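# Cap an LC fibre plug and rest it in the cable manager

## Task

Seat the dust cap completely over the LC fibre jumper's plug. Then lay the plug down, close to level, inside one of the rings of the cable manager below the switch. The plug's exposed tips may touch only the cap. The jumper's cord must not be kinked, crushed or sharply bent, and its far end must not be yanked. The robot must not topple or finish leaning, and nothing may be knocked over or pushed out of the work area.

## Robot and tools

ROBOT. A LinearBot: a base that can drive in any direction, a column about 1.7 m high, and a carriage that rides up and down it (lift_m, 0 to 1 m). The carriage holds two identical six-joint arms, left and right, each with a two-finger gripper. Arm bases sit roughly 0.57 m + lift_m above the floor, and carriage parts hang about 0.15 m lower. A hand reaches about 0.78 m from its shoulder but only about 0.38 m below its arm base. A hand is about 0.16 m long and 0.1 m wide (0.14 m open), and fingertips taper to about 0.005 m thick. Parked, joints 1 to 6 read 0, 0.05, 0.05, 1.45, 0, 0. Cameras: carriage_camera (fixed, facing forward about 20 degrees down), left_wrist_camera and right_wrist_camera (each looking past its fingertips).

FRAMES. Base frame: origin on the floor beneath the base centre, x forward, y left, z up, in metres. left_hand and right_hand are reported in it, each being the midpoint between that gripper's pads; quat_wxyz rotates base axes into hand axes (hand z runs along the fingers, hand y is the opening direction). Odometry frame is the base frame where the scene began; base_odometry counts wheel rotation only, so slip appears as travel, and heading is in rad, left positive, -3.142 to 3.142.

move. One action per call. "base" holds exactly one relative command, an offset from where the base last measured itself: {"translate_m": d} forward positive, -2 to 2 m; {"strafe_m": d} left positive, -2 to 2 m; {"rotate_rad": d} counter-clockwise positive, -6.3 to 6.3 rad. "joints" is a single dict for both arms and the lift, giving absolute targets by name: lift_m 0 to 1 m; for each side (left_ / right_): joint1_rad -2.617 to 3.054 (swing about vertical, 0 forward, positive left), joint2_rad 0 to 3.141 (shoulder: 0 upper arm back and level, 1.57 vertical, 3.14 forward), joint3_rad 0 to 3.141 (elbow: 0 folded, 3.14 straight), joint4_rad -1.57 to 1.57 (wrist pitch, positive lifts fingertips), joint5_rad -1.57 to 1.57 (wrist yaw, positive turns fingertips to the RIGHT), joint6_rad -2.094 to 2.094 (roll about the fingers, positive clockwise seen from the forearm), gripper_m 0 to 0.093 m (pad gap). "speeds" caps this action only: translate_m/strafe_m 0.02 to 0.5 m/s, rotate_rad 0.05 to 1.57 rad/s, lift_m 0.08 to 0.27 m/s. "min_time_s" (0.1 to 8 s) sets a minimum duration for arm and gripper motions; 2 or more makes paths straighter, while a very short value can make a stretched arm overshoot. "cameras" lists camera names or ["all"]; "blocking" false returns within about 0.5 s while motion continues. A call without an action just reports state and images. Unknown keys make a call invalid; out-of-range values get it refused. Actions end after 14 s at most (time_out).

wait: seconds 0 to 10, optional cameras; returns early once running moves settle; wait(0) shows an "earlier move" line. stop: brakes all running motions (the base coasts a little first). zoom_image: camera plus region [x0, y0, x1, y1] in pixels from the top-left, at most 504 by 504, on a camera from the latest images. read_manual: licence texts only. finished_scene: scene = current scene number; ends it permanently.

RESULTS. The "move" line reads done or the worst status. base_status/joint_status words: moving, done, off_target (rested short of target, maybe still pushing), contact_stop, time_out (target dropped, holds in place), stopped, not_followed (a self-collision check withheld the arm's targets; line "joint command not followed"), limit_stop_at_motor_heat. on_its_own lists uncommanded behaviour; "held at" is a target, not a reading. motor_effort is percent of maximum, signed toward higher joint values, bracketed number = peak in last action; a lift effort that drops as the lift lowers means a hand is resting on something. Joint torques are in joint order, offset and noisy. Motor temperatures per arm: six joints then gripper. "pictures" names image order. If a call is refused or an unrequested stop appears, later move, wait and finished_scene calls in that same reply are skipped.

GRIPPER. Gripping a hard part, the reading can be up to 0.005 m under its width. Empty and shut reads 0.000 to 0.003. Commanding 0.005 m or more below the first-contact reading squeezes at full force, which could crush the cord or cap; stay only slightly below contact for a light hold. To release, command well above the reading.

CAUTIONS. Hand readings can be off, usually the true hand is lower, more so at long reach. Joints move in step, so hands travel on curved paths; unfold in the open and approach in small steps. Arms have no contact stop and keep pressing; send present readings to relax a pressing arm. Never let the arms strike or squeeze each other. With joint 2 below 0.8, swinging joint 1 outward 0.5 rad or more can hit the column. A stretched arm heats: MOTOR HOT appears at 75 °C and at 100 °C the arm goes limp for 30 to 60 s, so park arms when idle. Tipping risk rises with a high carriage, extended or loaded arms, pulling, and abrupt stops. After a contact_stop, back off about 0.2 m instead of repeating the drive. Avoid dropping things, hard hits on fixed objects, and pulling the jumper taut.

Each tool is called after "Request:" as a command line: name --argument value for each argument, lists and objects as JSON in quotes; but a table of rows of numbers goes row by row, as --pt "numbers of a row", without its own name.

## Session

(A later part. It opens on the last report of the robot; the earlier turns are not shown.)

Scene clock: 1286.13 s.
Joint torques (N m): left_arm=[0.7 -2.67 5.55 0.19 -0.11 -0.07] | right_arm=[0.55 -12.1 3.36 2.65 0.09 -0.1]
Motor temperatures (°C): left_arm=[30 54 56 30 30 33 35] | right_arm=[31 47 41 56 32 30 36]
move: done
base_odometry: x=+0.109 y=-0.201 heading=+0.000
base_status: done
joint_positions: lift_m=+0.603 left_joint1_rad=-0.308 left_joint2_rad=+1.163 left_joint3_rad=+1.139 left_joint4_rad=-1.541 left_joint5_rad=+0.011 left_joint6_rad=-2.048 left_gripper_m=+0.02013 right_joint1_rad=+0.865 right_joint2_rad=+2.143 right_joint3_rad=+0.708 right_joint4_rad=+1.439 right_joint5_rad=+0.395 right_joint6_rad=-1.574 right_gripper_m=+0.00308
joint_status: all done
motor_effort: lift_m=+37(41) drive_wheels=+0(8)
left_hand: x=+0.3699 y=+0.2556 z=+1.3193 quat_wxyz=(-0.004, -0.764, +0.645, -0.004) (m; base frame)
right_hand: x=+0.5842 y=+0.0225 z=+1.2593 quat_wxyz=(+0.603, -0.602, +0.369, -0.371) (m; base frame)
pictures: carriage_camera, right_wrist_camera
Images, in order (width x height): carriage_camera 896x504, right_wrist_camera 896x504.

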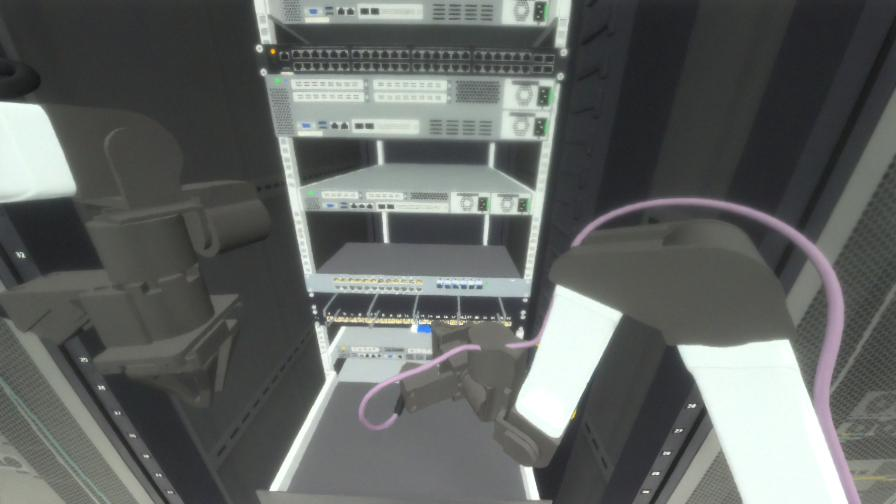

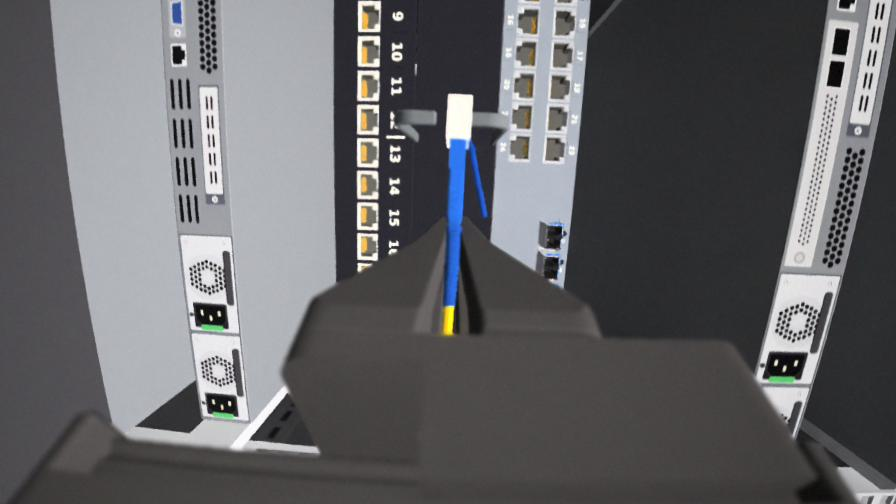

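Request:
move --joints '{"lift_m": 0.6020}' --speeds '{"lift_m": 0.08}' --cameras '["right_wrist_camera"]'

Request:
zoom_image --camera "right_wrist_camera" --region '[370, 60, 570, 230]'

Scene clock: 1293.40 s.
Joint torques (N m): left_arm=[0.73 -2.62 5.67 0.2 -0.11 -0.08] | right_arm=[0.49 -11.97 3.37 2.62 0.09 -0.11]
Motor temperatures (°C): left_arm=[30 53 55 30 30 33 35] | right_arm=[31 48 41 57 32 30 36]
move: done
base_odometry: x=+0.109 y=-0.201 heading=+0.000
base_status: not commanded
joint_positions: lift_m=+0.602 left_joint1_rad=-0.308 left_joint2_rad=+1.163 left_joint3_rad=+1.137 left_joint4_rad=-1.541 left_joint5_rad=+0.011 left_joint6_rad=-2.048 left_gripper_m=+0.02013 right_joint1_rad=+0.866 right_joint2_rad=+2.142 right_joint3_rad=+0.708 right_joint4_rad=+1.441 right_joint5_rad=+0.395 right_joint6_rad=-1.574 right_gripper_m=+0.00308
joint_status: all done
motor_effort: lift_m=+33(33) drive_wheels=+5(6)
left_hand: x=+0.3697 y=+0.2556 z=+1.3178 quat_wxyz=(-0.005, -0.764, +0.645, -0.004) (m; base frame)
right_hand: x=+0.5839 y=+0.0230 z=+1.2587 quat_wxyz=(+0.604, -0.601, +0.368, -0.371) (m; base frame)
pictures: right_wrist_camera
Images, in order (width x height): right_wrist_camera 896x504.

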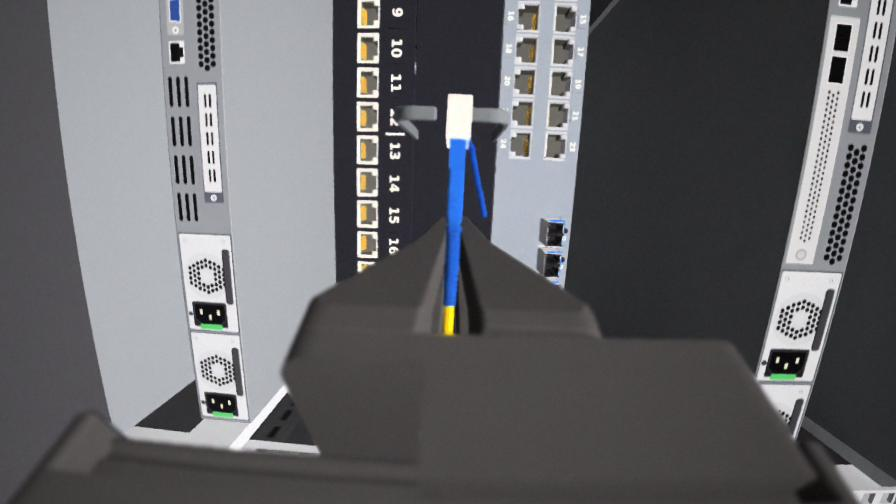

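Scaled by 2.520 from the camera's 896x504 image, which has a finer 1280x720 frame.

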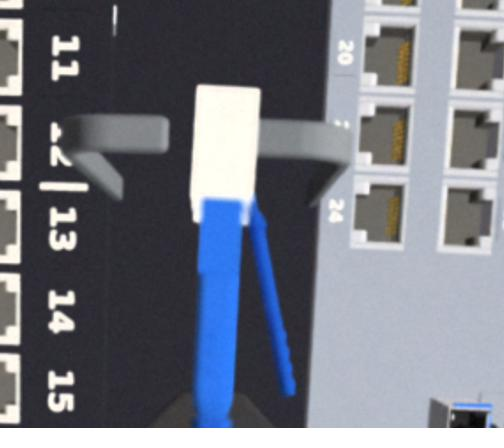

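Request:
move --joints '{"lift_m": 0.6000}' --speeds '{"lift_m": 0.08}' --cameras '["right_wrist_camera"]'

Request:
zoom_image --camera "right_wrist_camera" --region '[370, 60, 570, 230]'

Scene clock: 1297.50 s.
Joint torques (N m): left_arm=[0.72 -2.62 5.68 0.19 -0.11 -0.08] | right_arm=[0.49 -11.77 3.44 2.61 0.08 -0.1]
Motor temperatures (°C): left_arm=[30 52 54 30 30 33 34] | right_arm=[31 48 41 57 32 30 36]
move: done
base_odometry: x=+0.109 y=-0.201 heading=+0.000
base_status: not commanded
joint_positions: lift_m=+0.600 left_joint1_rad=-0.308 left_joint2_rad=+1.163 left_joint3_rad=+1.137 left_joint4_rad=-1.541 left_joint5_rad=+0.011 left_joint6_rad=-2.048 left_gripper_m=+0.02013 right_joint1_rad=+0.866 right_joint2_rad=+2.141 right_joint3_rad=+0.707 right_joint4_rad=+1.441 right_joint5_rad=+0.395 right_joint6_rad=-1.574 right_gripper_m=+0.00308
joint_status: all done
motor_effort: lift_m=+33(34) drive_wheels=+1(4)
left_hand: x=+0.3697 y=+0.2557 z=+1.3157 quat_wxyz=(-0.004, -0.764, +0.645, -0.004) (m; base frame)
right_hand: x=+0.5838 y=+0.0228 z=+1.2572 quat_wxyz=(+0.605, -0.601, +0.368, -0.371) (m; base frame)
pictures: right_wrist_camera
Images, in order (width x height): right_wrist_camera 896x504.

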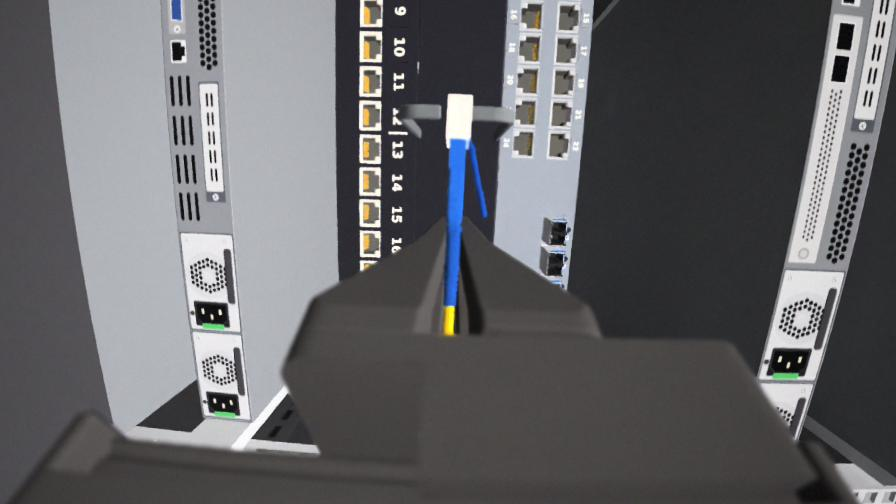

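Scaled by 2.520 from the camera's 896x504 image, which has a finer 1280x720 frame.

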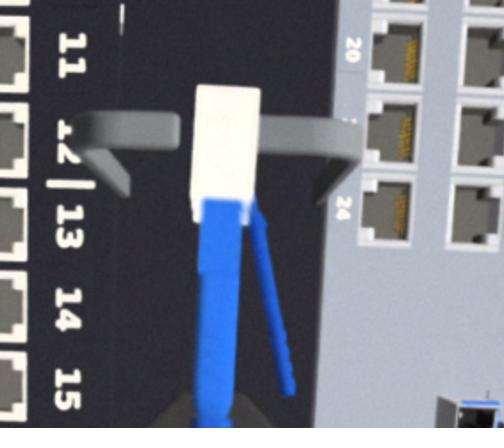

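Request:
move --base '{"strafe_m": 0.009}' --speeds '{"strafe_m": 0.02}' --cameras '["right_wrist_camera"]'

Request:
zoom_image --camera "right_wrist_camera" --region '[370, 60, 570, 230]'

Scene clock: 1315.77 s.
Joint torques (N m): left_arm=[0.62 -2.62 5.7 0.2 -0.11 -0.08] | right_arm=[0.59 -11.95 3.44 2.61 0.08 -0.11]
Motor temperatures (°C): left_arm=[29 50 53 30 30 33 34] | right_arm=[31 51 41 58 32 30 36]
move: done
base_odometry: x=+0.109 y=-0.192 heading=+0.000
base_status: done
joint_positions: lift_m=+0.600 left_joint1_rad=-0.307 left_joint2_rad=+1.163 left_joint3_rad=+1.137 left_joint4_rad=-1.541 left_joint5_rad=+0.011 left_joint6_rad=-2.048 left_gripper_m=+0.02013 right_joint1_rad=+0.866 right_joint2_rad=+2.141 right_joint3_rad=+0.707 right_joint4_rad=+1.441 right_joint5_rad=+0.396 right_joint6_rad=-1.574 right_gripper_m=+0.00308
joint_status: not commanded
motor_effort: lift_m=+33(33) drive_wheels=+0(6)
left_hand: x=+0.3698 y=+0.2560 z=+1.3157 quat_wxyz=(-0.004, -0.765, +0.644, -0.004) (m; base frame)
right_hand: x=+0.5838 y=+0.0227 z=+1.2572 quat_wxyz=(+0.605, -0.601, +0.368, -0.371) (m; base frame)
pictures: right_wrist_camera
Images, in order (width x height): right_wrist_camera 896x504.

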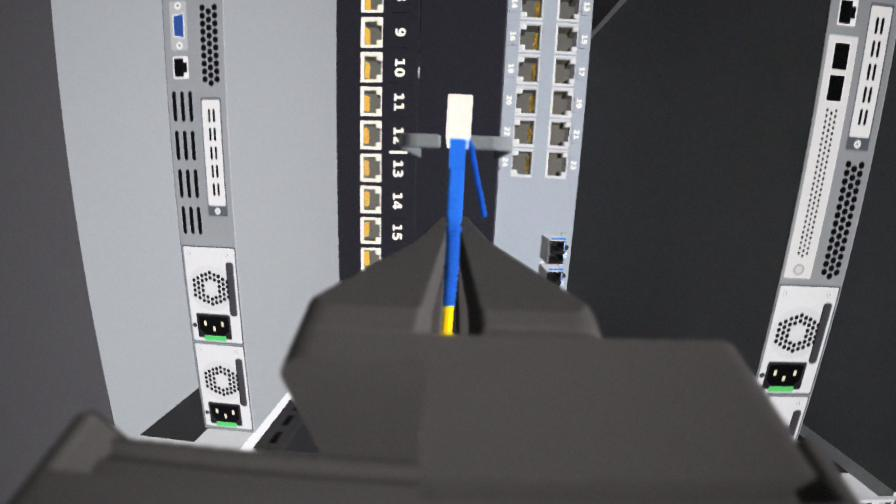

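Scaled by 2.520 from the camera's 896x504 image, which has a finer 1280x720 frame.

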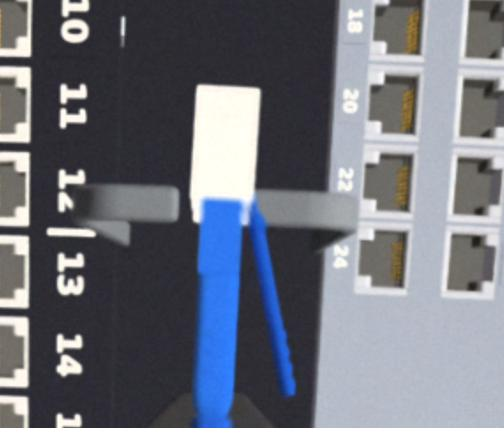

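Request:
move --base '{"translate_m": 0.02}' --speeds '{"translate_m": 0.02}' --cameras '["right_wrist_camera"]'

Request:
zoom_image --camera "right_wrist_camera" --region '[370, 60, 570, 230]'

Scene clock: 1321.03 s.
Joint torques (N m): left_arm=[0.59 -2.51 5.68 0.19 -0.11 -0.08] | right_arm=[0.51 -11.86 3.43 2.62 0.07 -0.1]
Motor temperatures (°C): left_arm=[29 49 52 30 30 33 34] | right_arm=[31 52 41 58 32 30 36]
move: done
base_odometry: x=+0.129 y=-0.192 heading=-0.001
base_status: done
joint_positions: lift_m=+0.600 left_joint1_rad=-0.307 left_joint2_rad=+1.162 left_joint3_rad=+1.137 left_joint4_rad=-1.541 left_joint5_rad=+0.011 left_joint6_rad=-2.048 left_gripper_m=+0.02013 right_joint1_rad=+0.866 right_joint2_rad=+2.141 right_joint3_rad=+0.707 right_joint4_rad=+1.441 right_joint5_rad=+0.397 right_joint6_rad=-1.574 right_gripper_m=+0.00308
joint_status: not commanded
motor_effort: lift_m=+33(33) drive_wheels=+3(12)
left_hand: x=+0.3699 y=+0.2560 z=+1.3158 quat_wxyz=(-0.004, -0.765, +0.644, -0.005) (m; base frame)
right_hand: x=+0.5840 y=+0.0224 z=+1.2572 quat_wxyz=(+0.604, -0.600, +0.369, -0.372) (m; base frame)
pictures: right_wrist_camera
Images, in order (width x height): right_wrist_camera 896x504.

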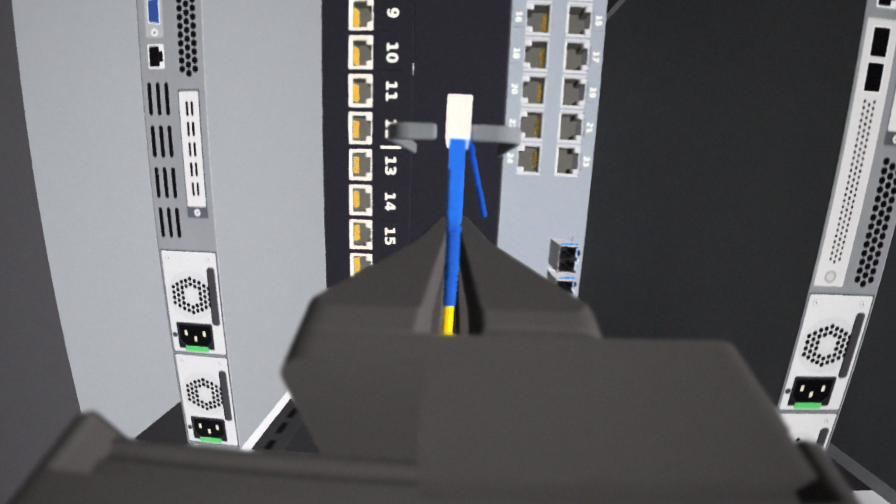

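Scaled by 2.520 from the camera's 896x504 image, which has a finer 1280x720 frame.

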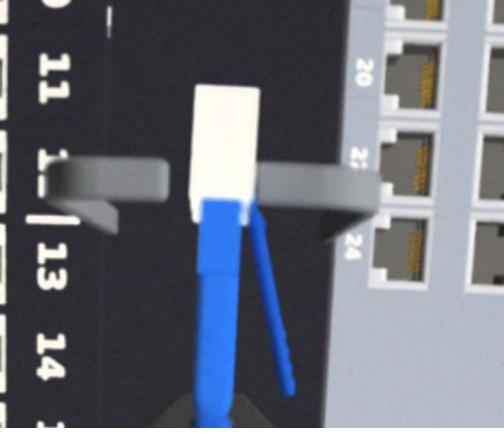

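Request:
move --joints '{"lift_m": 0.5984}' --speeds '{"lift_m": 0.08}' --cameras '["right_wrist_camera"]'

Request:
zoom_image --camera "right_wrist_camera" --region '[370, 60, 570, 230]'

Scene clock: 1329.27 s.
Joint torques (N m): left_arm=[0.64 -2.52 5.78 0.19 -0.11 -0.08] | right_arm=[0.46 -11.77 3.45 2.6 0.07 -0.11]
Motor temperatures (°C): left_arm=[29 48 52 30 30 33 34] | right_arm=[31 52 41 58 32 30 36]
move: done
base_odometry: x=+0.129 y=-0.192 heading=-0.001
base_status: not commanded
joint_positions: lift_m=+0.599 left_joint1_rad=-0.307 left_joint2_rad=+1.161 left_joint3_rad=+1.136 left_joint4_rad=-1.540 left_joint5_rad=+0.011 left_joint6_rad=-2.048 left_gripper_m=+0.02013 right_joint1_rad=+0.866 right_joint2_rad=+2.140 right_joint3_rad=+0.707 right_joint4_rad=+1.442 right_joint5_rad=+0.397 right_joint6_rad=-1.574 right_gripper_m=+0.00308
joint_status: all done
motor_effort: lift_m=+33(34) drive_wheels=+3(4)
left_hand: x=+0.3697 y=+0.2560 z=+1.3140 quat_wxyz=(-0.004, -0.765, +0.644, -0.004) (m; base frame)
right_hand: x=+0.5841 y=+0.0224 z=+1.2561 quat_wxyz=(+0.605, -0.600, +0.369, -0.372) (m; base frame)
pictures: right_wrist_camera
Images, in order (width x height): right_wrist_camera 896x504.

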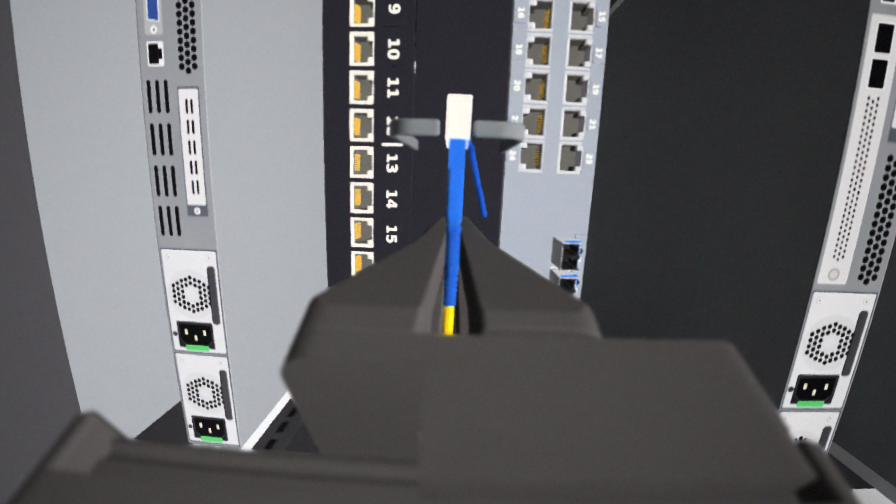

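Scaled by 2.520 from the camera's 896x504 image, which has a finer 1280x720 frame.

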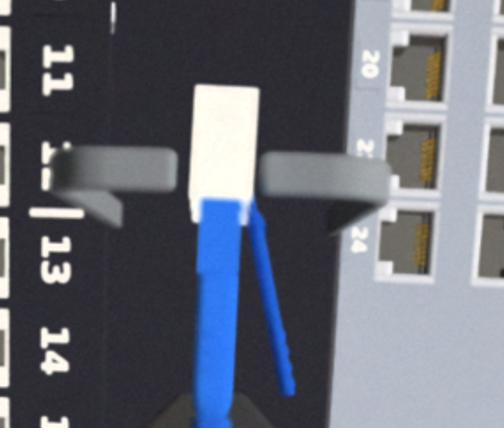

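Request:
move --joints '{"lift_m": 0.5976}' --speeds '{"lift_m": 0.08}'

Request:
move --base '{"translate_m": 0.012}' --speeds '{"translate_m": 0.02}' --cameras '["right_wrist_camera"]'

Request:
zoom_image --camera "right_wrist_camera" --region '[370, 60, 570, 230]'

Scene clock: 1334.80 s.
Joint torques (N m): left_arm=[0.62 -2.5 5.82 0.18 -0.1 -0.07] | right_arm=[0.5 -11.7 3.44 2.61 0.07 -0.1]
Motor temperatures (°C): left_arm=[29 48 52 30 30 33 34] | right_arm=[31 53 40 58 32 30 37]
move: done
base_odometry: x=+0.129 y=-0.192 heading=-0.001
base_status: not commanded
joint_positions: lift_m=+0.598 left_joint1_rad=-0.307 left_joint2_rad=+1.161 left_joint3_rad=+1.136 left_joint4_rad=-1.540 left_joint5_rad=+0.011 left_joint6_rad=-2.048 left_gripper_m=+0.02013 right_joint1_rad=+0.866 right_joint2_rad=+2.140 right_joint3_rad=+0.707 right_joint4_rad=+1.442 right_joint5_rad=+0.397 right_joint6_rad=-1.574 right_gripper_m=+0.00308
joint_status: all done
motor_effort: lift_m=+33(34) drive_wheels=+3(4)
left_hand: x=+0.3697 y=+0.2560 z=+1.3131 quat_wxyz=(-0.004, -0.765, +0.644, -0.004) (m; base frame)
right_hand: x=+0.5841 y=+0.0224 z=+1.2555 quat_wxyz=(+0.605, -0.600, +0.369, -0.372) (m; base frame)
pictures: none

Scene clock: 1335.80 s.
Joint torques (N m): left_arm=[0.64 -2.45 5.86 0.19 -0.11 -0.08] | right_arm=[0.47 -11.69 3.45 2.59 0.08 -0.1]
Motor temperatures (°C): left_arm=[29 48 52 30 30 33 34] | right_arm=[31 53 40 58 32 30 37]
move: done
base_odometry: x=+0.141 y=-0.192 heading=-0.001
base_status: done
joint_positions: lift_m=+0.598 left_joint1_rad=-0.307 left_joint2_rad=+1.161 left_joint3_rad=+1.136 left_joint4_rad=-1.539 left_joint5_rad=+0.011 left_joint6_rad=-2.048 left_gripper_m=+0.02013 right_joint1_rad=+0.866 right_joint2_rad=+2.140 right_joint3_rad=+0.707 right_joint4_rad=+1.442 right_joint5_rad=+0.398 right_joint6_rad=-1.574 right_gripper_m=+0.00308
joint_status: not commanded
motor_effort: lift_m=+33(33) drive_wheels=-1(8)
left_hand: x=+0.3698 y=+0.2560 z=+1.3132 quat_wxyz=(-0.004, -0.765, +0.644, -0.005) (m; base frame)
right_hand: x=+0.5840 y=+0.0224 z=+1.2555 quat_wxyz=(+0.605, -0.600, +0.369, -0.372) (m; base frame)
pictures: right_wrist_camera
Images, in order (width x height): right_wrist_camera 896x504.

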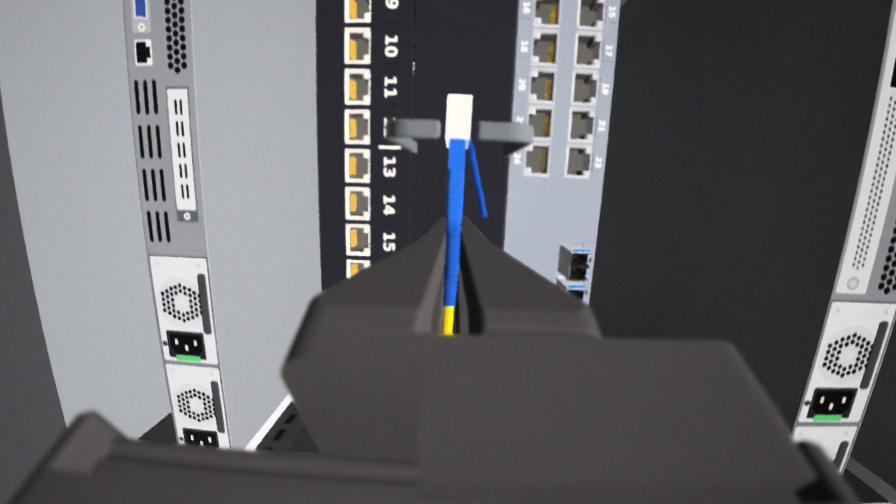

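Scaled by 2.520 from the camera's 896x504 image, which has a finer 1280x720 frame.

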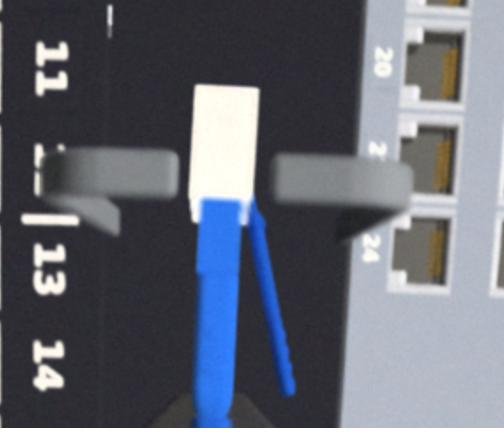

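Request:
move --base '{"translate_m": 0.013}' --speeds '{"translate_m": 0.02}' --cameras '["right_wrist_camera"]'

Request:
zoom_image --camera "right_wrist_camera" --region '[370, 60, 570, 230]'

Scene clock: 1342.80 s.
Joint torques (N m): left_arm=[0.62 -2.37 5.81 0.18 -0.11 -0.08] | right_arm=[-0.09 -11.69 3.45 2.62 0.07 -0.1]
Motor temperatures (°C): left_arm=[29 47 52 30 30 33 34] | right_arm=[31 53 40 58 32 30 37]
move: done
base_odometry: x=+0.154 y=-0.192 heading=-0.002
base_status: done
joint_positions: lift_m=+0.598 left_joint1_rad=-0.307 left_joint2_rad=+1.161 left_joint3_rad=+1.136 left_joint4_rad=-1.539 left_joint5_rad=+0.011 left_joint6_rad=-2.048 left_gripper_m=+0.02013 right_joint1_rad=+0.873 right_joint2_rad=+2.140 right_joint3_rad=+0.707 right_joint4_rad=+1.442 right_joint5_rad=+0.397 right_joint6_rad=-1.574 right_gripper_m=+0.00308
joint_status: not commanded
motor_effort: lift_m=+33(33) drive_wheels=+2(9)
left_hand: x=+0.3699 y=+0.2560 z=+1.3133 quat_wxyz=(-0.004, -0.765, +0.644, -0.005) (m; base frame)
right_hand: x=+0.5817 y=+0.0251 z=+1.2555 quat_wxyz=(+0.606, -0.601, +0.367, -0.370) (m; base frame)
pictures: right_wrist_camera
Images, in order (width x height): right_wrist_camera 896x504.

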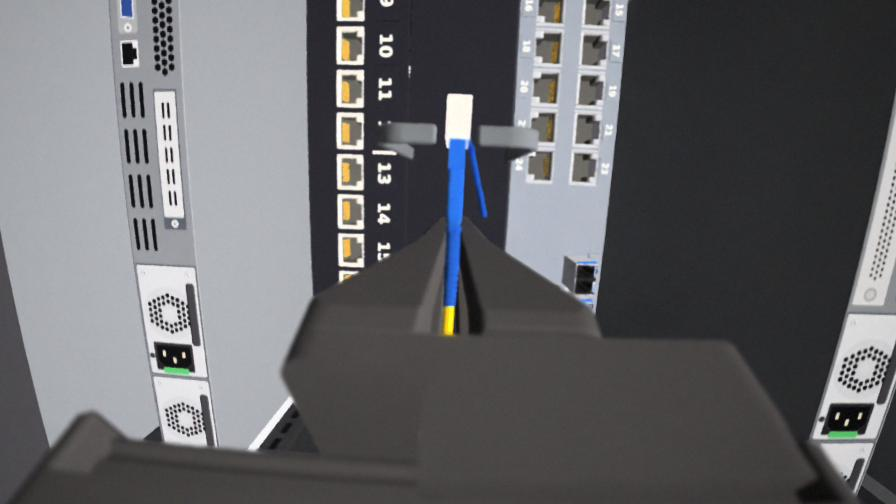

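Scaled by 2.520 from the camera's 896x504 image, which has a finer 1280x720 frame.

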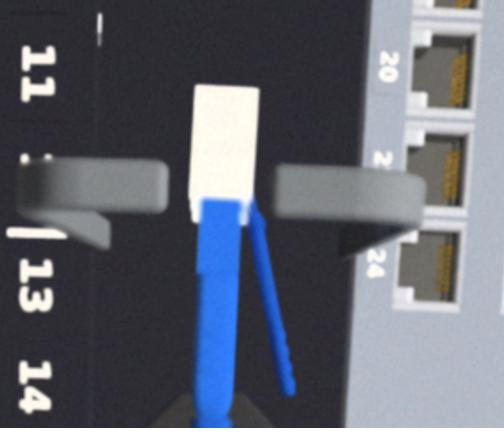

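Request:
move --cameras '["carriage_camera"]'

Request:
zoom_image --camera "carriage_camera" --region '[380, 240, 680, 500]'

Scene clock: 1365.07 s.
Joint torques (N m): left_arm=[0.65 -2.43 5.81 0.18 -0.1 -0.08] | right_arm=[-0.21 -11.71 3.44 2.61 0.07 -0.1]
Motor temperatures (°C): left_arm=[29 46 52 30 30 33 34] | right_arm=[31 54 40 59 32 30 37]
base_odometry: x=+0.154 y=-0.192 heading=-0.002
base_status: done
joint_positions: lift_m=+0.598 left_joint1_rad=-0.307 left_joint2_rad=+1.161 left_joint3_rad=+1.136 left_joint4_rad=-1.539 left_joint5_rad=+0.011 left_joint6_rad=-2.048 left_gripper_m=+0.02013 right_joint1_rad=+0.873 right_joint2_rad=+2.140 right_joint3_rad=+0.707 right_joint4_rad=+1.442 right_joint5_rad=+0.397 right_joint6_rad=-1.574 right_gripper_m=+0.00308
joint_status: not commanded
motor_effort: lift_m=+33(33) drive_wheels=+3(9)
left_hand: x=+0.3699 y=+0.2560 z=+1.3133 quat_wxyz=(-0.004, -0.765, +0.644, -0.005) (m; base frame)
right_hand: x=+0.5817 y=+0.0251 z=+1.2555 quat_wxyz=(+0.606, -0.601, +0.367, -0.370) (m; base frame)
pictures: carriage_camera
Images, in order (width x height): carriage_camera 896x504.

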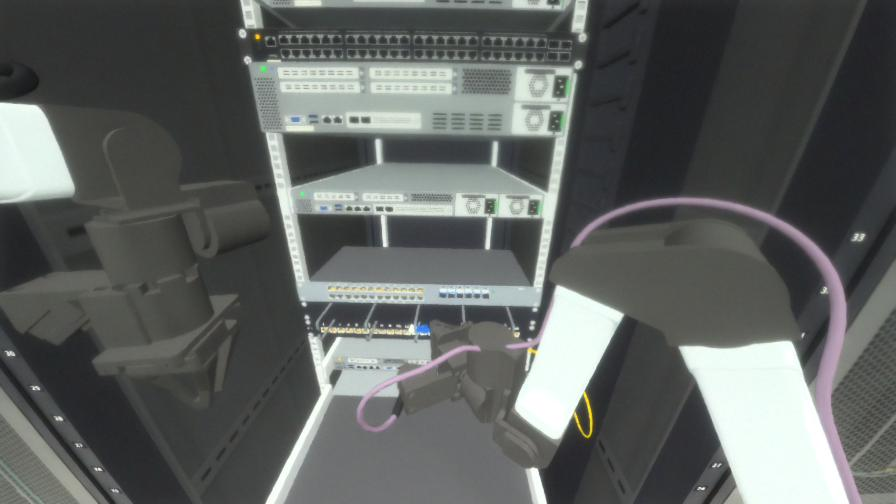

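Scaled by 1.680 from the camera's 896x504 image, which has a finer 1280x720 frame.

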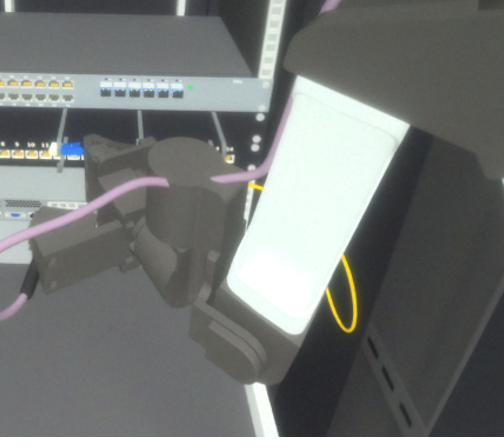

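Request:
move --base '{"strafe_m": 0.016}' --speeds '{"strafe_m": 0.02}' --cameras '["right_wrist_camera"]'

Request:
zoom_image --camera "right_wrist_camera" --region '[370, 60, 570, 230]'

Scene clock: 1375.37 s.
Joint torques (N m): left_arm=[0.58 -2.41 5.85 0.18 -0.1 -0.09] | right_arm=[-0.23 -11.74 3.41 2.6 0.07 -0.1]
Motor temperatures (°C): left_arm=[29 46 52 30 30 33 34] | right_arm=[31 54 40 59 32 30 37]
move: done
base_odometry: x=+0.154 y=-0.176 heading=-0.002
base_status: done
joint_positions: lift_m=+0.598 left_joint1_rad=-0.307 left_joint2_rad=+1.161 left_joint3_rad=+1.136 left_joint4_rad=-1.539 left_joint5_rad=+0.010 left_joint6_rad=-2.048 left_gripper_m=+0.02013 right_joint1_rad=+0.873 right_joint2_rad=+2.140 right_joint3_rad=+0.707 right_joint4_rad=+1.442 right_joint5_rad=+0.398 right_joint6_rad=-1.574 right_gripper_m=+0.00308
joint_status: not commanded
motor_effort: lift_m=+33(33) drive_wheels=+2(9)
left_hand: x=+0.3699 y=+0.2562 z=+1.3133 quat_wxyz=(-0.003, -0.765, +0.644, -0.005) (m; base frame)
right_hand: x=+0.5816 y=+0.0252 z=+1.2555 quat_wxyz=(+0.606, -0.601, +0.367, -0.370) (m; base frame)
pictures: right_wrist_camera
Images, in order (width x height): right_wrist_camera 896x504.

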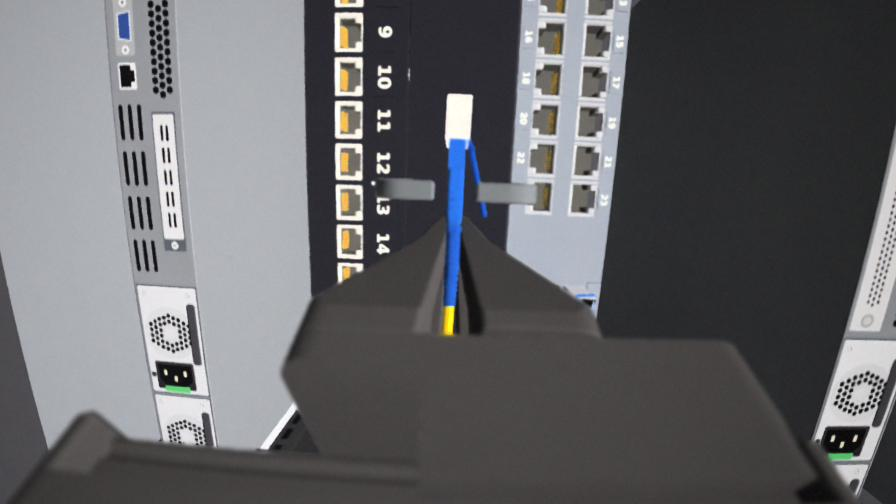

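Scaled by 2.520 from the camera's 896x504 image, which has a finer 1280x720 frame.

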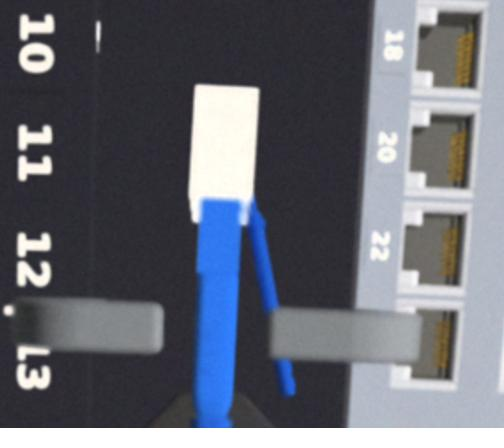

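Request:
move --joints '{"lift_m": 0.588}' --speeds '{"lift_m": 0.08}' --cameras '["right_wrist_camera"]'

Request:
zoom_image --camera "right_wrist_camera" --region '[370, 60, 570, 230]'

Scene clock: 1383.57 s.
Joint torques (N m): left_arm=[0.54 -2.45 5.87 0.18 -0.09 -0.08] | right_arm=[-0.18 -11.38 3.58 2.62 0.05 -0.1]
Motor temperatures (°C): left_arm=[29 45 52 30 30 33 34] | right_arm=[31 54 40 59 32 30 37]
move: done
base_odometry: x=+0.154 y=-0.176 heading=-0.002
base_status: not commanded
joint_positions: lift_m=+0.588 left_joint1_rad=-0.307 left_joint2_rad=+1.161 left_joint3_rad=+1.136 left_joint4_rad=-1.539 left_joint5_rad=+0.010 left_joint6_rad=-2.048 left_gripper_m=+0.02013 right_joint1_rad=+0.873 right_joint2_rad=+2.137 right_joint3_rad=+0.706 right_joint4_rad=+1.440 right_joint5_rad=+0.398 right_joint6_rad=-1.574 right_gripper_m=+0.00308
joint_status: all done
motor_effort: lift_m=+34(36) drive_wheels=+0(5)
left_hand: x=+0.3700 y=+0.2561 z=+1.3035 quat_wxyz=(-0.003, -0.765, +0.644, -0.005) (m; base frame)
right_hand: x=+0.5815 y=+0.0247 z=+1.2462 quat_wxyz=(+0.606, -0.601, +0.367, -0.370) (m; base frame)
pictures: right_wrist_camera
Images, in order (width x height): right_wrist_camera 896x504.

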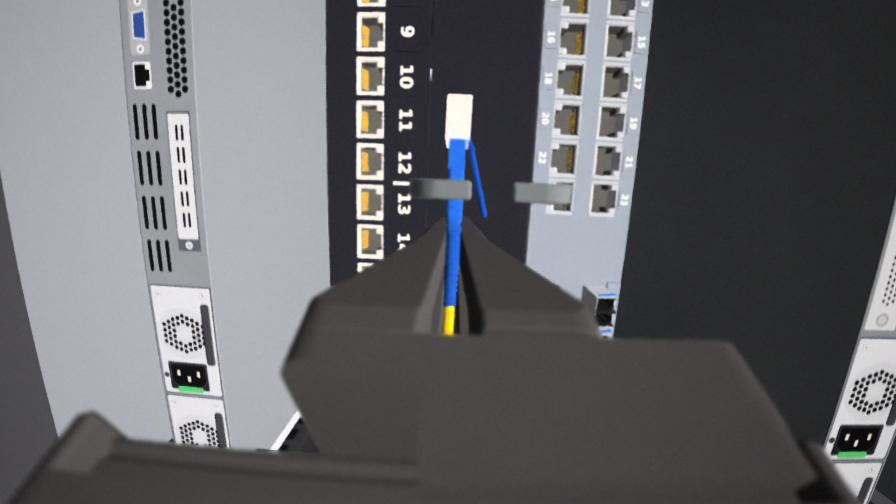

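Scaled by 2.520 from the camera's 896x504 image, which has a finer 1280x720 frame.

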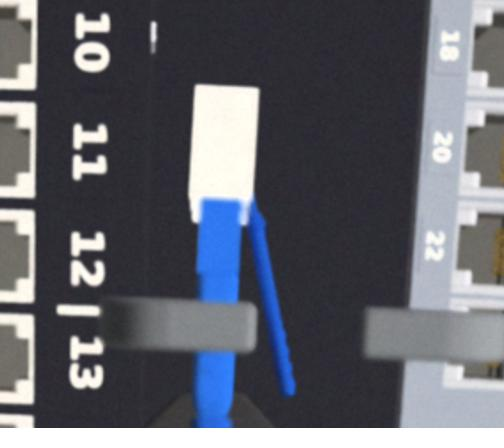

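Request:
move --joints '{"lift_m": 0.583}' --speeds '{"lift_m": 0.08}'

Request:
move --joints '{"lift_m": 0.5805}' --speeds '{"lift_m": 0.08}' --cameras '["right_wrist_camera"]'

Request:
zoom_image --camera "right_wrist_camera" --region '[370, 60, 570, 230]'

Scene clock: 1391.60 s.
Joint torques (N m): left_arm=[0.55 -2.39 5.98 0.17 -0.1 -0.07] | right_arm=[-0.06 -11.28 3.66 2.61 0.06 -0.1]
Motor temperatures (°C): left_arm=[29 45 52 30 30 33 34] | right_arm=[31 53 40 59 32 30 37]
move: done
base_odometry: x=+0.154 y=-0.176 heading=-0.002
base_status: not commanded
joint_positions: lift_m=+0.583 left_joint1_rad=-0.307 left_joint2_rad=+1.161 left_joint3_rad=+1.134 left_joint4_rad=-1.538 left_joint5_rad=+0.010 left_joint6_rad=-2.048 left_gripper_m=+0.02013 right_joint1_rad=+0.873 right_joint2_rad=+2.135 right_joint3_rad=+0.705 right_joint4_rad=+1.440 right_joint5_rad=+0.398 right_joint6_rad=-1.574 right_gripper_m=+0.00308
joint_status: all done
motor_effort: lift_m=+34(35) drive_wheels=+4(5)
left_hand: x=+0.3698 y=+0.2562 z=+1.2982 quat_wxyz=(-0.003, -0.765, +0.644, -0.005) (m; base frame)
right_hand: x=+0.5814 y=+0.0246 z=+1.2417 quat_wxyz=(+0.606, -0.601, +0.367, -0.370) (m; base frame)
pictures: none

Scene clock: 1392.03 s.
Joint torques (N m): left_arm=[0.57 -2.43 5.97 0.16 -0.11 -0.07] | right_arm=[-0.18 -11.3 3.71 2.61 0.06 -0.11]
Motor temperatures (°C): left_arm=[29 45 52 30 30 33 34] | right_arm=[31 53 40 59 32 30 37]
move: done
base_odometry: x=+0.154 y=-0.176 heading=-0.002
base_status: not commanded
joint_positions: lift_m=+0.581 left_joint1_rad=-0.307 left_joint2_rad=+1.161 left_joint3_rad=+1.134 left_joint4_rad=-1.538 left_joint5_rad=+0.010 left_joint6_rad=-2.048 left_gripper_m=+0.02013 right_joint1_rad=+0.873 right_joint2_rad=+2.135 right_joint3_rad=+0.704 right_joint4_rad=+1.441 right_joint5_rad=+0.398 right_joint6_rad=-1.574 right_gripper_m=+0.00308
joint_status: all done
motor_effort: lift_m=+34(36) drive_wheels=+2(4)
left_hand: x=+0.3699 y=+0.2562 z=+1.2957 quat_wxyz=(-0.003, -0.765, +0.644, -0.005) (m; base frame)
right_hand: x=+0.5813 y=+0.0244 z=+1.2392 quat_wxyz=(+0.606, -0.601, +0.367, -0.370) (m; base frame)
pictures: right_wrist_camera
Images, in order (width x height): right_wrist_camera 896x504.

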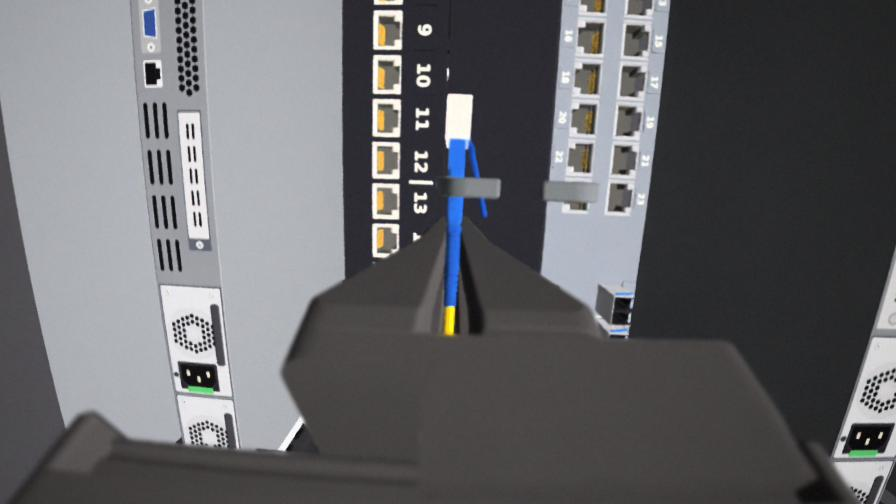

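Scaled by 2.520 from the camera's 896x504 image, which has a finer 1280x720 frame.

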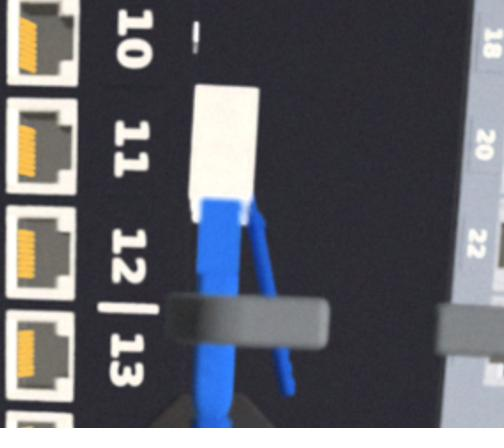

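Request:
move --joints '{"lift_m": 0.5792}' --speeds '{"lift_m": 0.08}' --cameras '["right_wrist_camera"]'

Request:
zoom_image --camera "right_wrist_camera" --region '[370, 60, 570, 230]'

Scene clock: 1399.67 s.
Joint torques (N m): left_arm=[0.54 -2.47 5.98 0.17 -0.1 -0.07] | right_arm=[-0.23 -11.28 3.7 2.57 0.06 -0.09]
Motor temperatures (°C): left_arm=[29 45 52 30 30 33 34] | right_arm=[31 53 40 59 32 30 37]
move: done
base_odometry: x=+0.154 y=-0.176 heading=-0.002
base_status: not commanded
joint_positions: lift_m=+0.579 left_joint1_rad=-0.307 left_joint2_rad=+1.160 left_joint3_rad=+1.133 left_joint4_rad=-1.538 left_joint5_rad=+0.010 left_joint6_rad=-2.048 left_gripper_m=+0.02013 right_joint1_rad=+0.873 right_joint2_rad=+2.135 right_joint3_rad=+0.704 right_joint4_rad=+1.445 right_joint5_rad=+0.398 right_joint6_rad=-1.574 right_gripper_m=+0.00308
joint_status: all done
motor_effort: lift_m=+33(34) drive_wheels=+3(7)
left_hand: x=+0.3697 y=+0.2562 z=+1.2943 quat_wxyz=(-0.004, -0.765, +0.644, -0.004) (m; base frame)
right_hand: x=+0.5813 y=+0.0244 z=+1.2387 quat_wxyz=(+0.607, -0.600, +0.367, -0.370) (m; base frame)
pictures: right_wrist_camera
Images, in order (width x height): right_wrist_camera 896x504.

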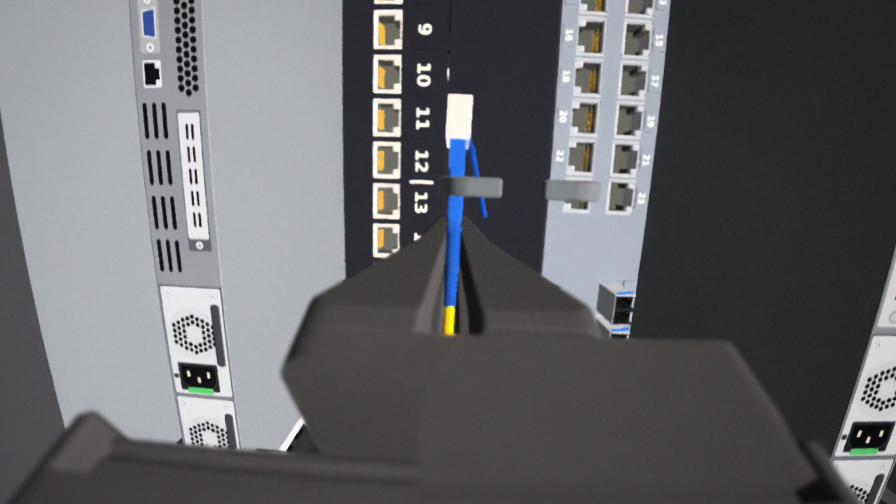

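Scaled by 2.520 from the camera's 896x504 image, which has a finer 1280x720 frame.

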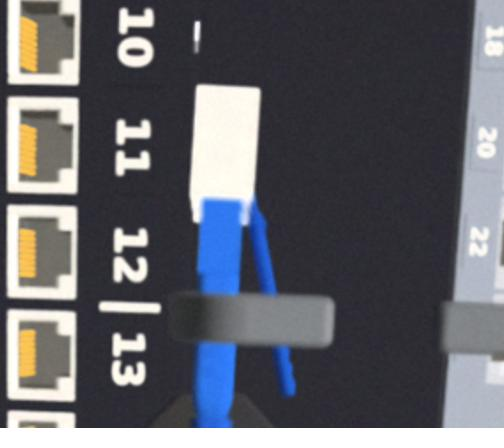

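Request:
move --joints '{"lift_m": 0.5815}' --speeds '{"lift_m": 0.08}'

Request:
move --base '{"strafe_m": -0.006}' --speeds '{"strafe_m": 0.02}'

Request:
move --joints '{"lift_m": 0.5795}' --speeds '{"lift_m": 0.08}' --cameras '["right_wrist_camera"]'

Request:
zoom_image --camera "right_wrist_camera" --region '[370, 60, 570, 230]'

Scene clock: 1412.33 s.
Joint torques (N m): left_arm=[0.57 -2.41 5.97 0.17 -0.11 -0.08] | right_arm=[-0.21 -11.23 3.73 2.55 0.06 -0.1]
Motor temperatures (°C): left_arm=[29 45 51 30 29 33 34] | right_arm=[31 53 40 58 31 30 37]
move: done
base_odometry: x=+0.154 y=-0.176 heading=-0.002
base_status: not commanded
joint_positions: lift_m=+0.581 left_joint1_rad=-0.307 left_joint2_rad=+1.160 left_joint3_rad=+1.133 left_joint4_rad=-1.538 left_joint5_rad=+0.010 left_joint6_rad=-2.048 left_gripper_m=+0.02013 right_joint1_rad=+0.873 right_joint2_rad=+2.135 right_joint3_rad=+0.704 right_joint4_rad=+1.445 right_joint5_rad=+0.398 right_joint6_rad=-1.574 right_gripper_m=+0.00308
joint_status: all done
motor_effort: lift_m=+36(40) drive_wheels=+3(4)
left_hand: x=+0.3697 y=+0.2562 z=+1.2964 quat_wxyz=(-0.004, -0.765, +0.644, -0.004) (m; base frame)
right_hand: x=+0.5813 y=+0.0244 z=+1.2414 quat_wxyz=(+0.608, -0.599, +0.367, -0.370) (m; base frame)
pictures: none

Scene clock: 1413.03 s.
Joint torques (N m): left_arm=[0.55 -2.39 6.01 0.16 -0.09 -0.08] | right_arm=[-0.17 -11.22 3.71 2.56 0.06 -0.1]
Motor temperatures (°C): left_arm=[29 45 51 30 29 33 34] | right_arm=[31 53 40 58 31 30 37]
move: done
base_odometry: x=+0.154 y=-0.182 heading=-0.002
base_status: done
joint_positions: lift_m=+0.581 left_joint1_rad=-0.306 left_joint2_rad=+1.160 left_joint3_rad=+1.133 left_joint4_rad=-1.538 left_joint5_rad=+0.009 left_joint6_rad=-2.048 left_gripper_m=+0.02013 right_joint1_rad=+0.871 right_joint2_rad=+2.135 right_joint3_rad=+0.704 right_joint4_rad=+1.445 right_joint5_rad=+0.399 right_joint6_rad=-1.574 right_gripper_m=+0.00308
joint_status: not commanded
motor_effort: lift_m=+36(36) drive_wheels=-2(9)
left_hand: x=+0.3698 y=+0.2564 z=+1.2964 quat_wxyz=(-0.003, -0.765, +0.644, -0.005) (m; base frame)
right_hand: x=+0.5819 y=+0.0238 z=+1.2414 quat_wxyz=(+0.608, -0.599, +0.367, -0.371) (m; base frame)
pictures: none

Scene clock: 1413.47 s.
Joint torques (N m): left_arm=[0.53 -2.36 5.98 0.17 -0.09 -0.08] | right_arm=[0.06 -11.22 3.7 2.58 0.05 -0.09]
Motor temperatures (°C): left_arm=[29 45 51 30 29 33 34] | right_arm=[31 53 40 58 31 30 37]
move: done
base_odometry: x=+0.154 y=-0.182 heading=-0.002
base_status: not commanded
joint_positions: lift_m=+0.580 left_joint1_rad=-0.306 left_joint2_rad=+1.160 left_joint3_rad=+1.133 left_joint4_rad=-1.538 left_joint5_rad=+0.009 left_joint6_rad=-2.048 left_gripper_m=+0.02013 right_joint1_rad=+0.871 right_joint2_rad=+2.135 right_joint3_rad=+0.704 right_joint4_rad=+1.443 right_joint5_rad=+0.400 right_joint6_rad=-1.574 right_gripper_m=+0.00308
joint_status: all done
motor_effort: lift_m=+34(35) drive_wheels=-1(5)
left_hand: x=+0.3698 y=+0.2564 z=+1.2946 quat_wxyz=(-0.003, -0.765, +0.644, -0.005) (m; base frame)
right_hand: x=+0.5820 y=+0.0235 z=+1.2391 quat_wxyz=(+0.607, -0.599, +0.368, -0.371) (m; base frame)
pictures: right_wrist_camera
Images, in order (width x height): right_wrist_camera 896x504.

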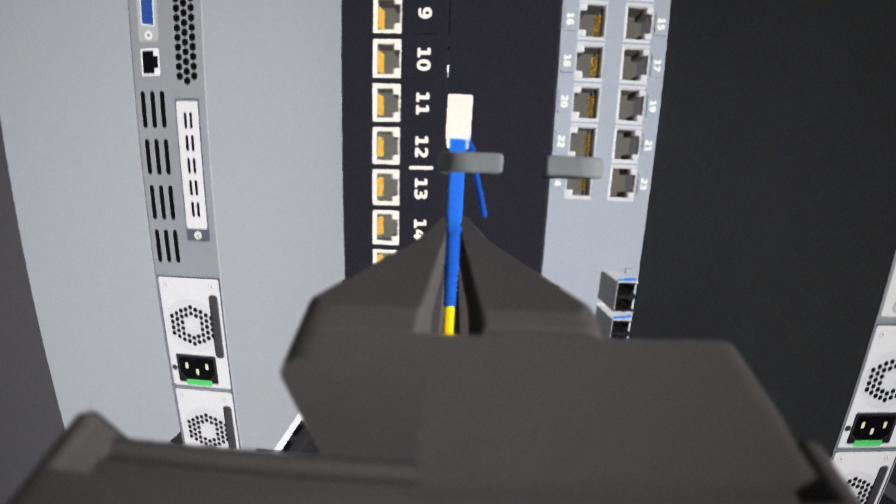

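Scaled by 2.520 from the camera's 896x504 image, which has a finer 1280x720 frame.

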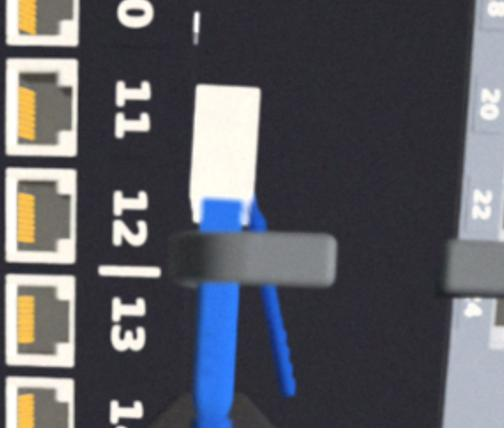

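Request:
move --joints '{"right_gripper_m": 0.009}' --min_time_s 1.5 --cameras '["right_wrist_camera"]'

Request:
zoom_image --camera "right_wrist_camera" --region '[370, 60, 570, 260]'

Scene clock: 1420.70 s.
Joint torques (N m): left_arm=[0.55 -2.39 6 0.17 -0.09 -0.08] | right_arm=[-0.03 -11.23 3.73 2.58 0.04 -0.1]
Motor temperatures (°C): left_arm=[29 44 51 30 29 33 33] | right_arm=[31 54 40 58 31 30 36]
move: done
base_odometry: x=+0.154 y=-0.182 heading=-0.002
base_status: not commanded
joint_positions: lift_m=+0.580 left_joint1_rad=-0.306 left_joint2_rad=+1.160 left_joint3_rad=+1.133 left_joint4_rad=-1.538 left_joint5_rad=+0.009 left_joint6_rad=-2.048 left_gripper_m=+0.02013 right_joint1_rad=+0.871 right_joint2_rad=+2.135 right_joint3_rad=+0.704 right_joint4_rad=+1.443 right_joint5_rad=+0.400 right_joint6_rad=-1.574 right_gripper_m=+0.00889
joint_status: all done
motor_effort: lift_m=+34(34) drive_wheels=-1(4)
left_hand: x=+0.3698 y=+0.2564 z=+1.2946 quat_wxyz=(-0.003, -0.765, +0.644, -0.005) (m; base frame)
right_hand: x=+0.5820 y=+0.0235 z=+1.2391 quat_wxyz=(+0.607, -0.599, +0.368, -0.371) (m; base frame)
pictures: right_wrist_camera
Images, in order (width x height): right_wrist_camera 896x504.

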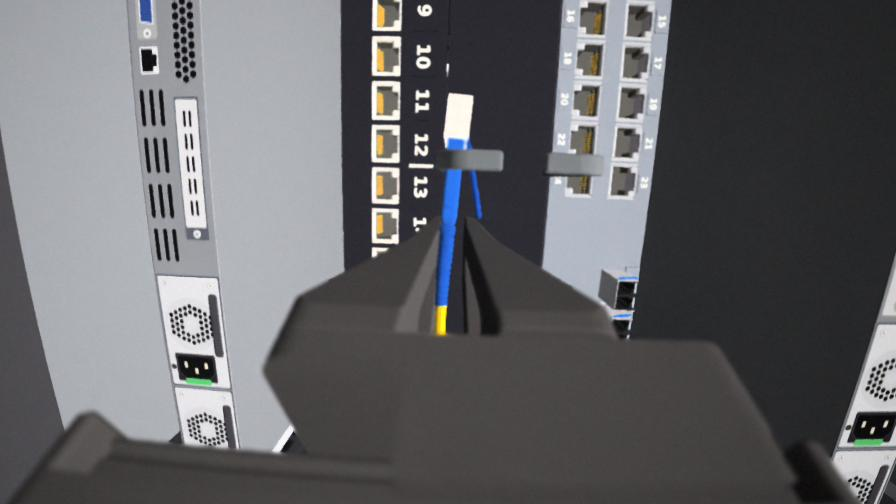

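Scaled by 2.520 from the camera's 896x504 image, which has a finer 1280x720 frame.

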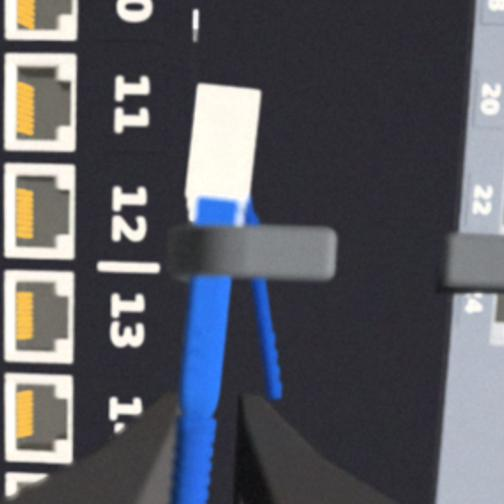

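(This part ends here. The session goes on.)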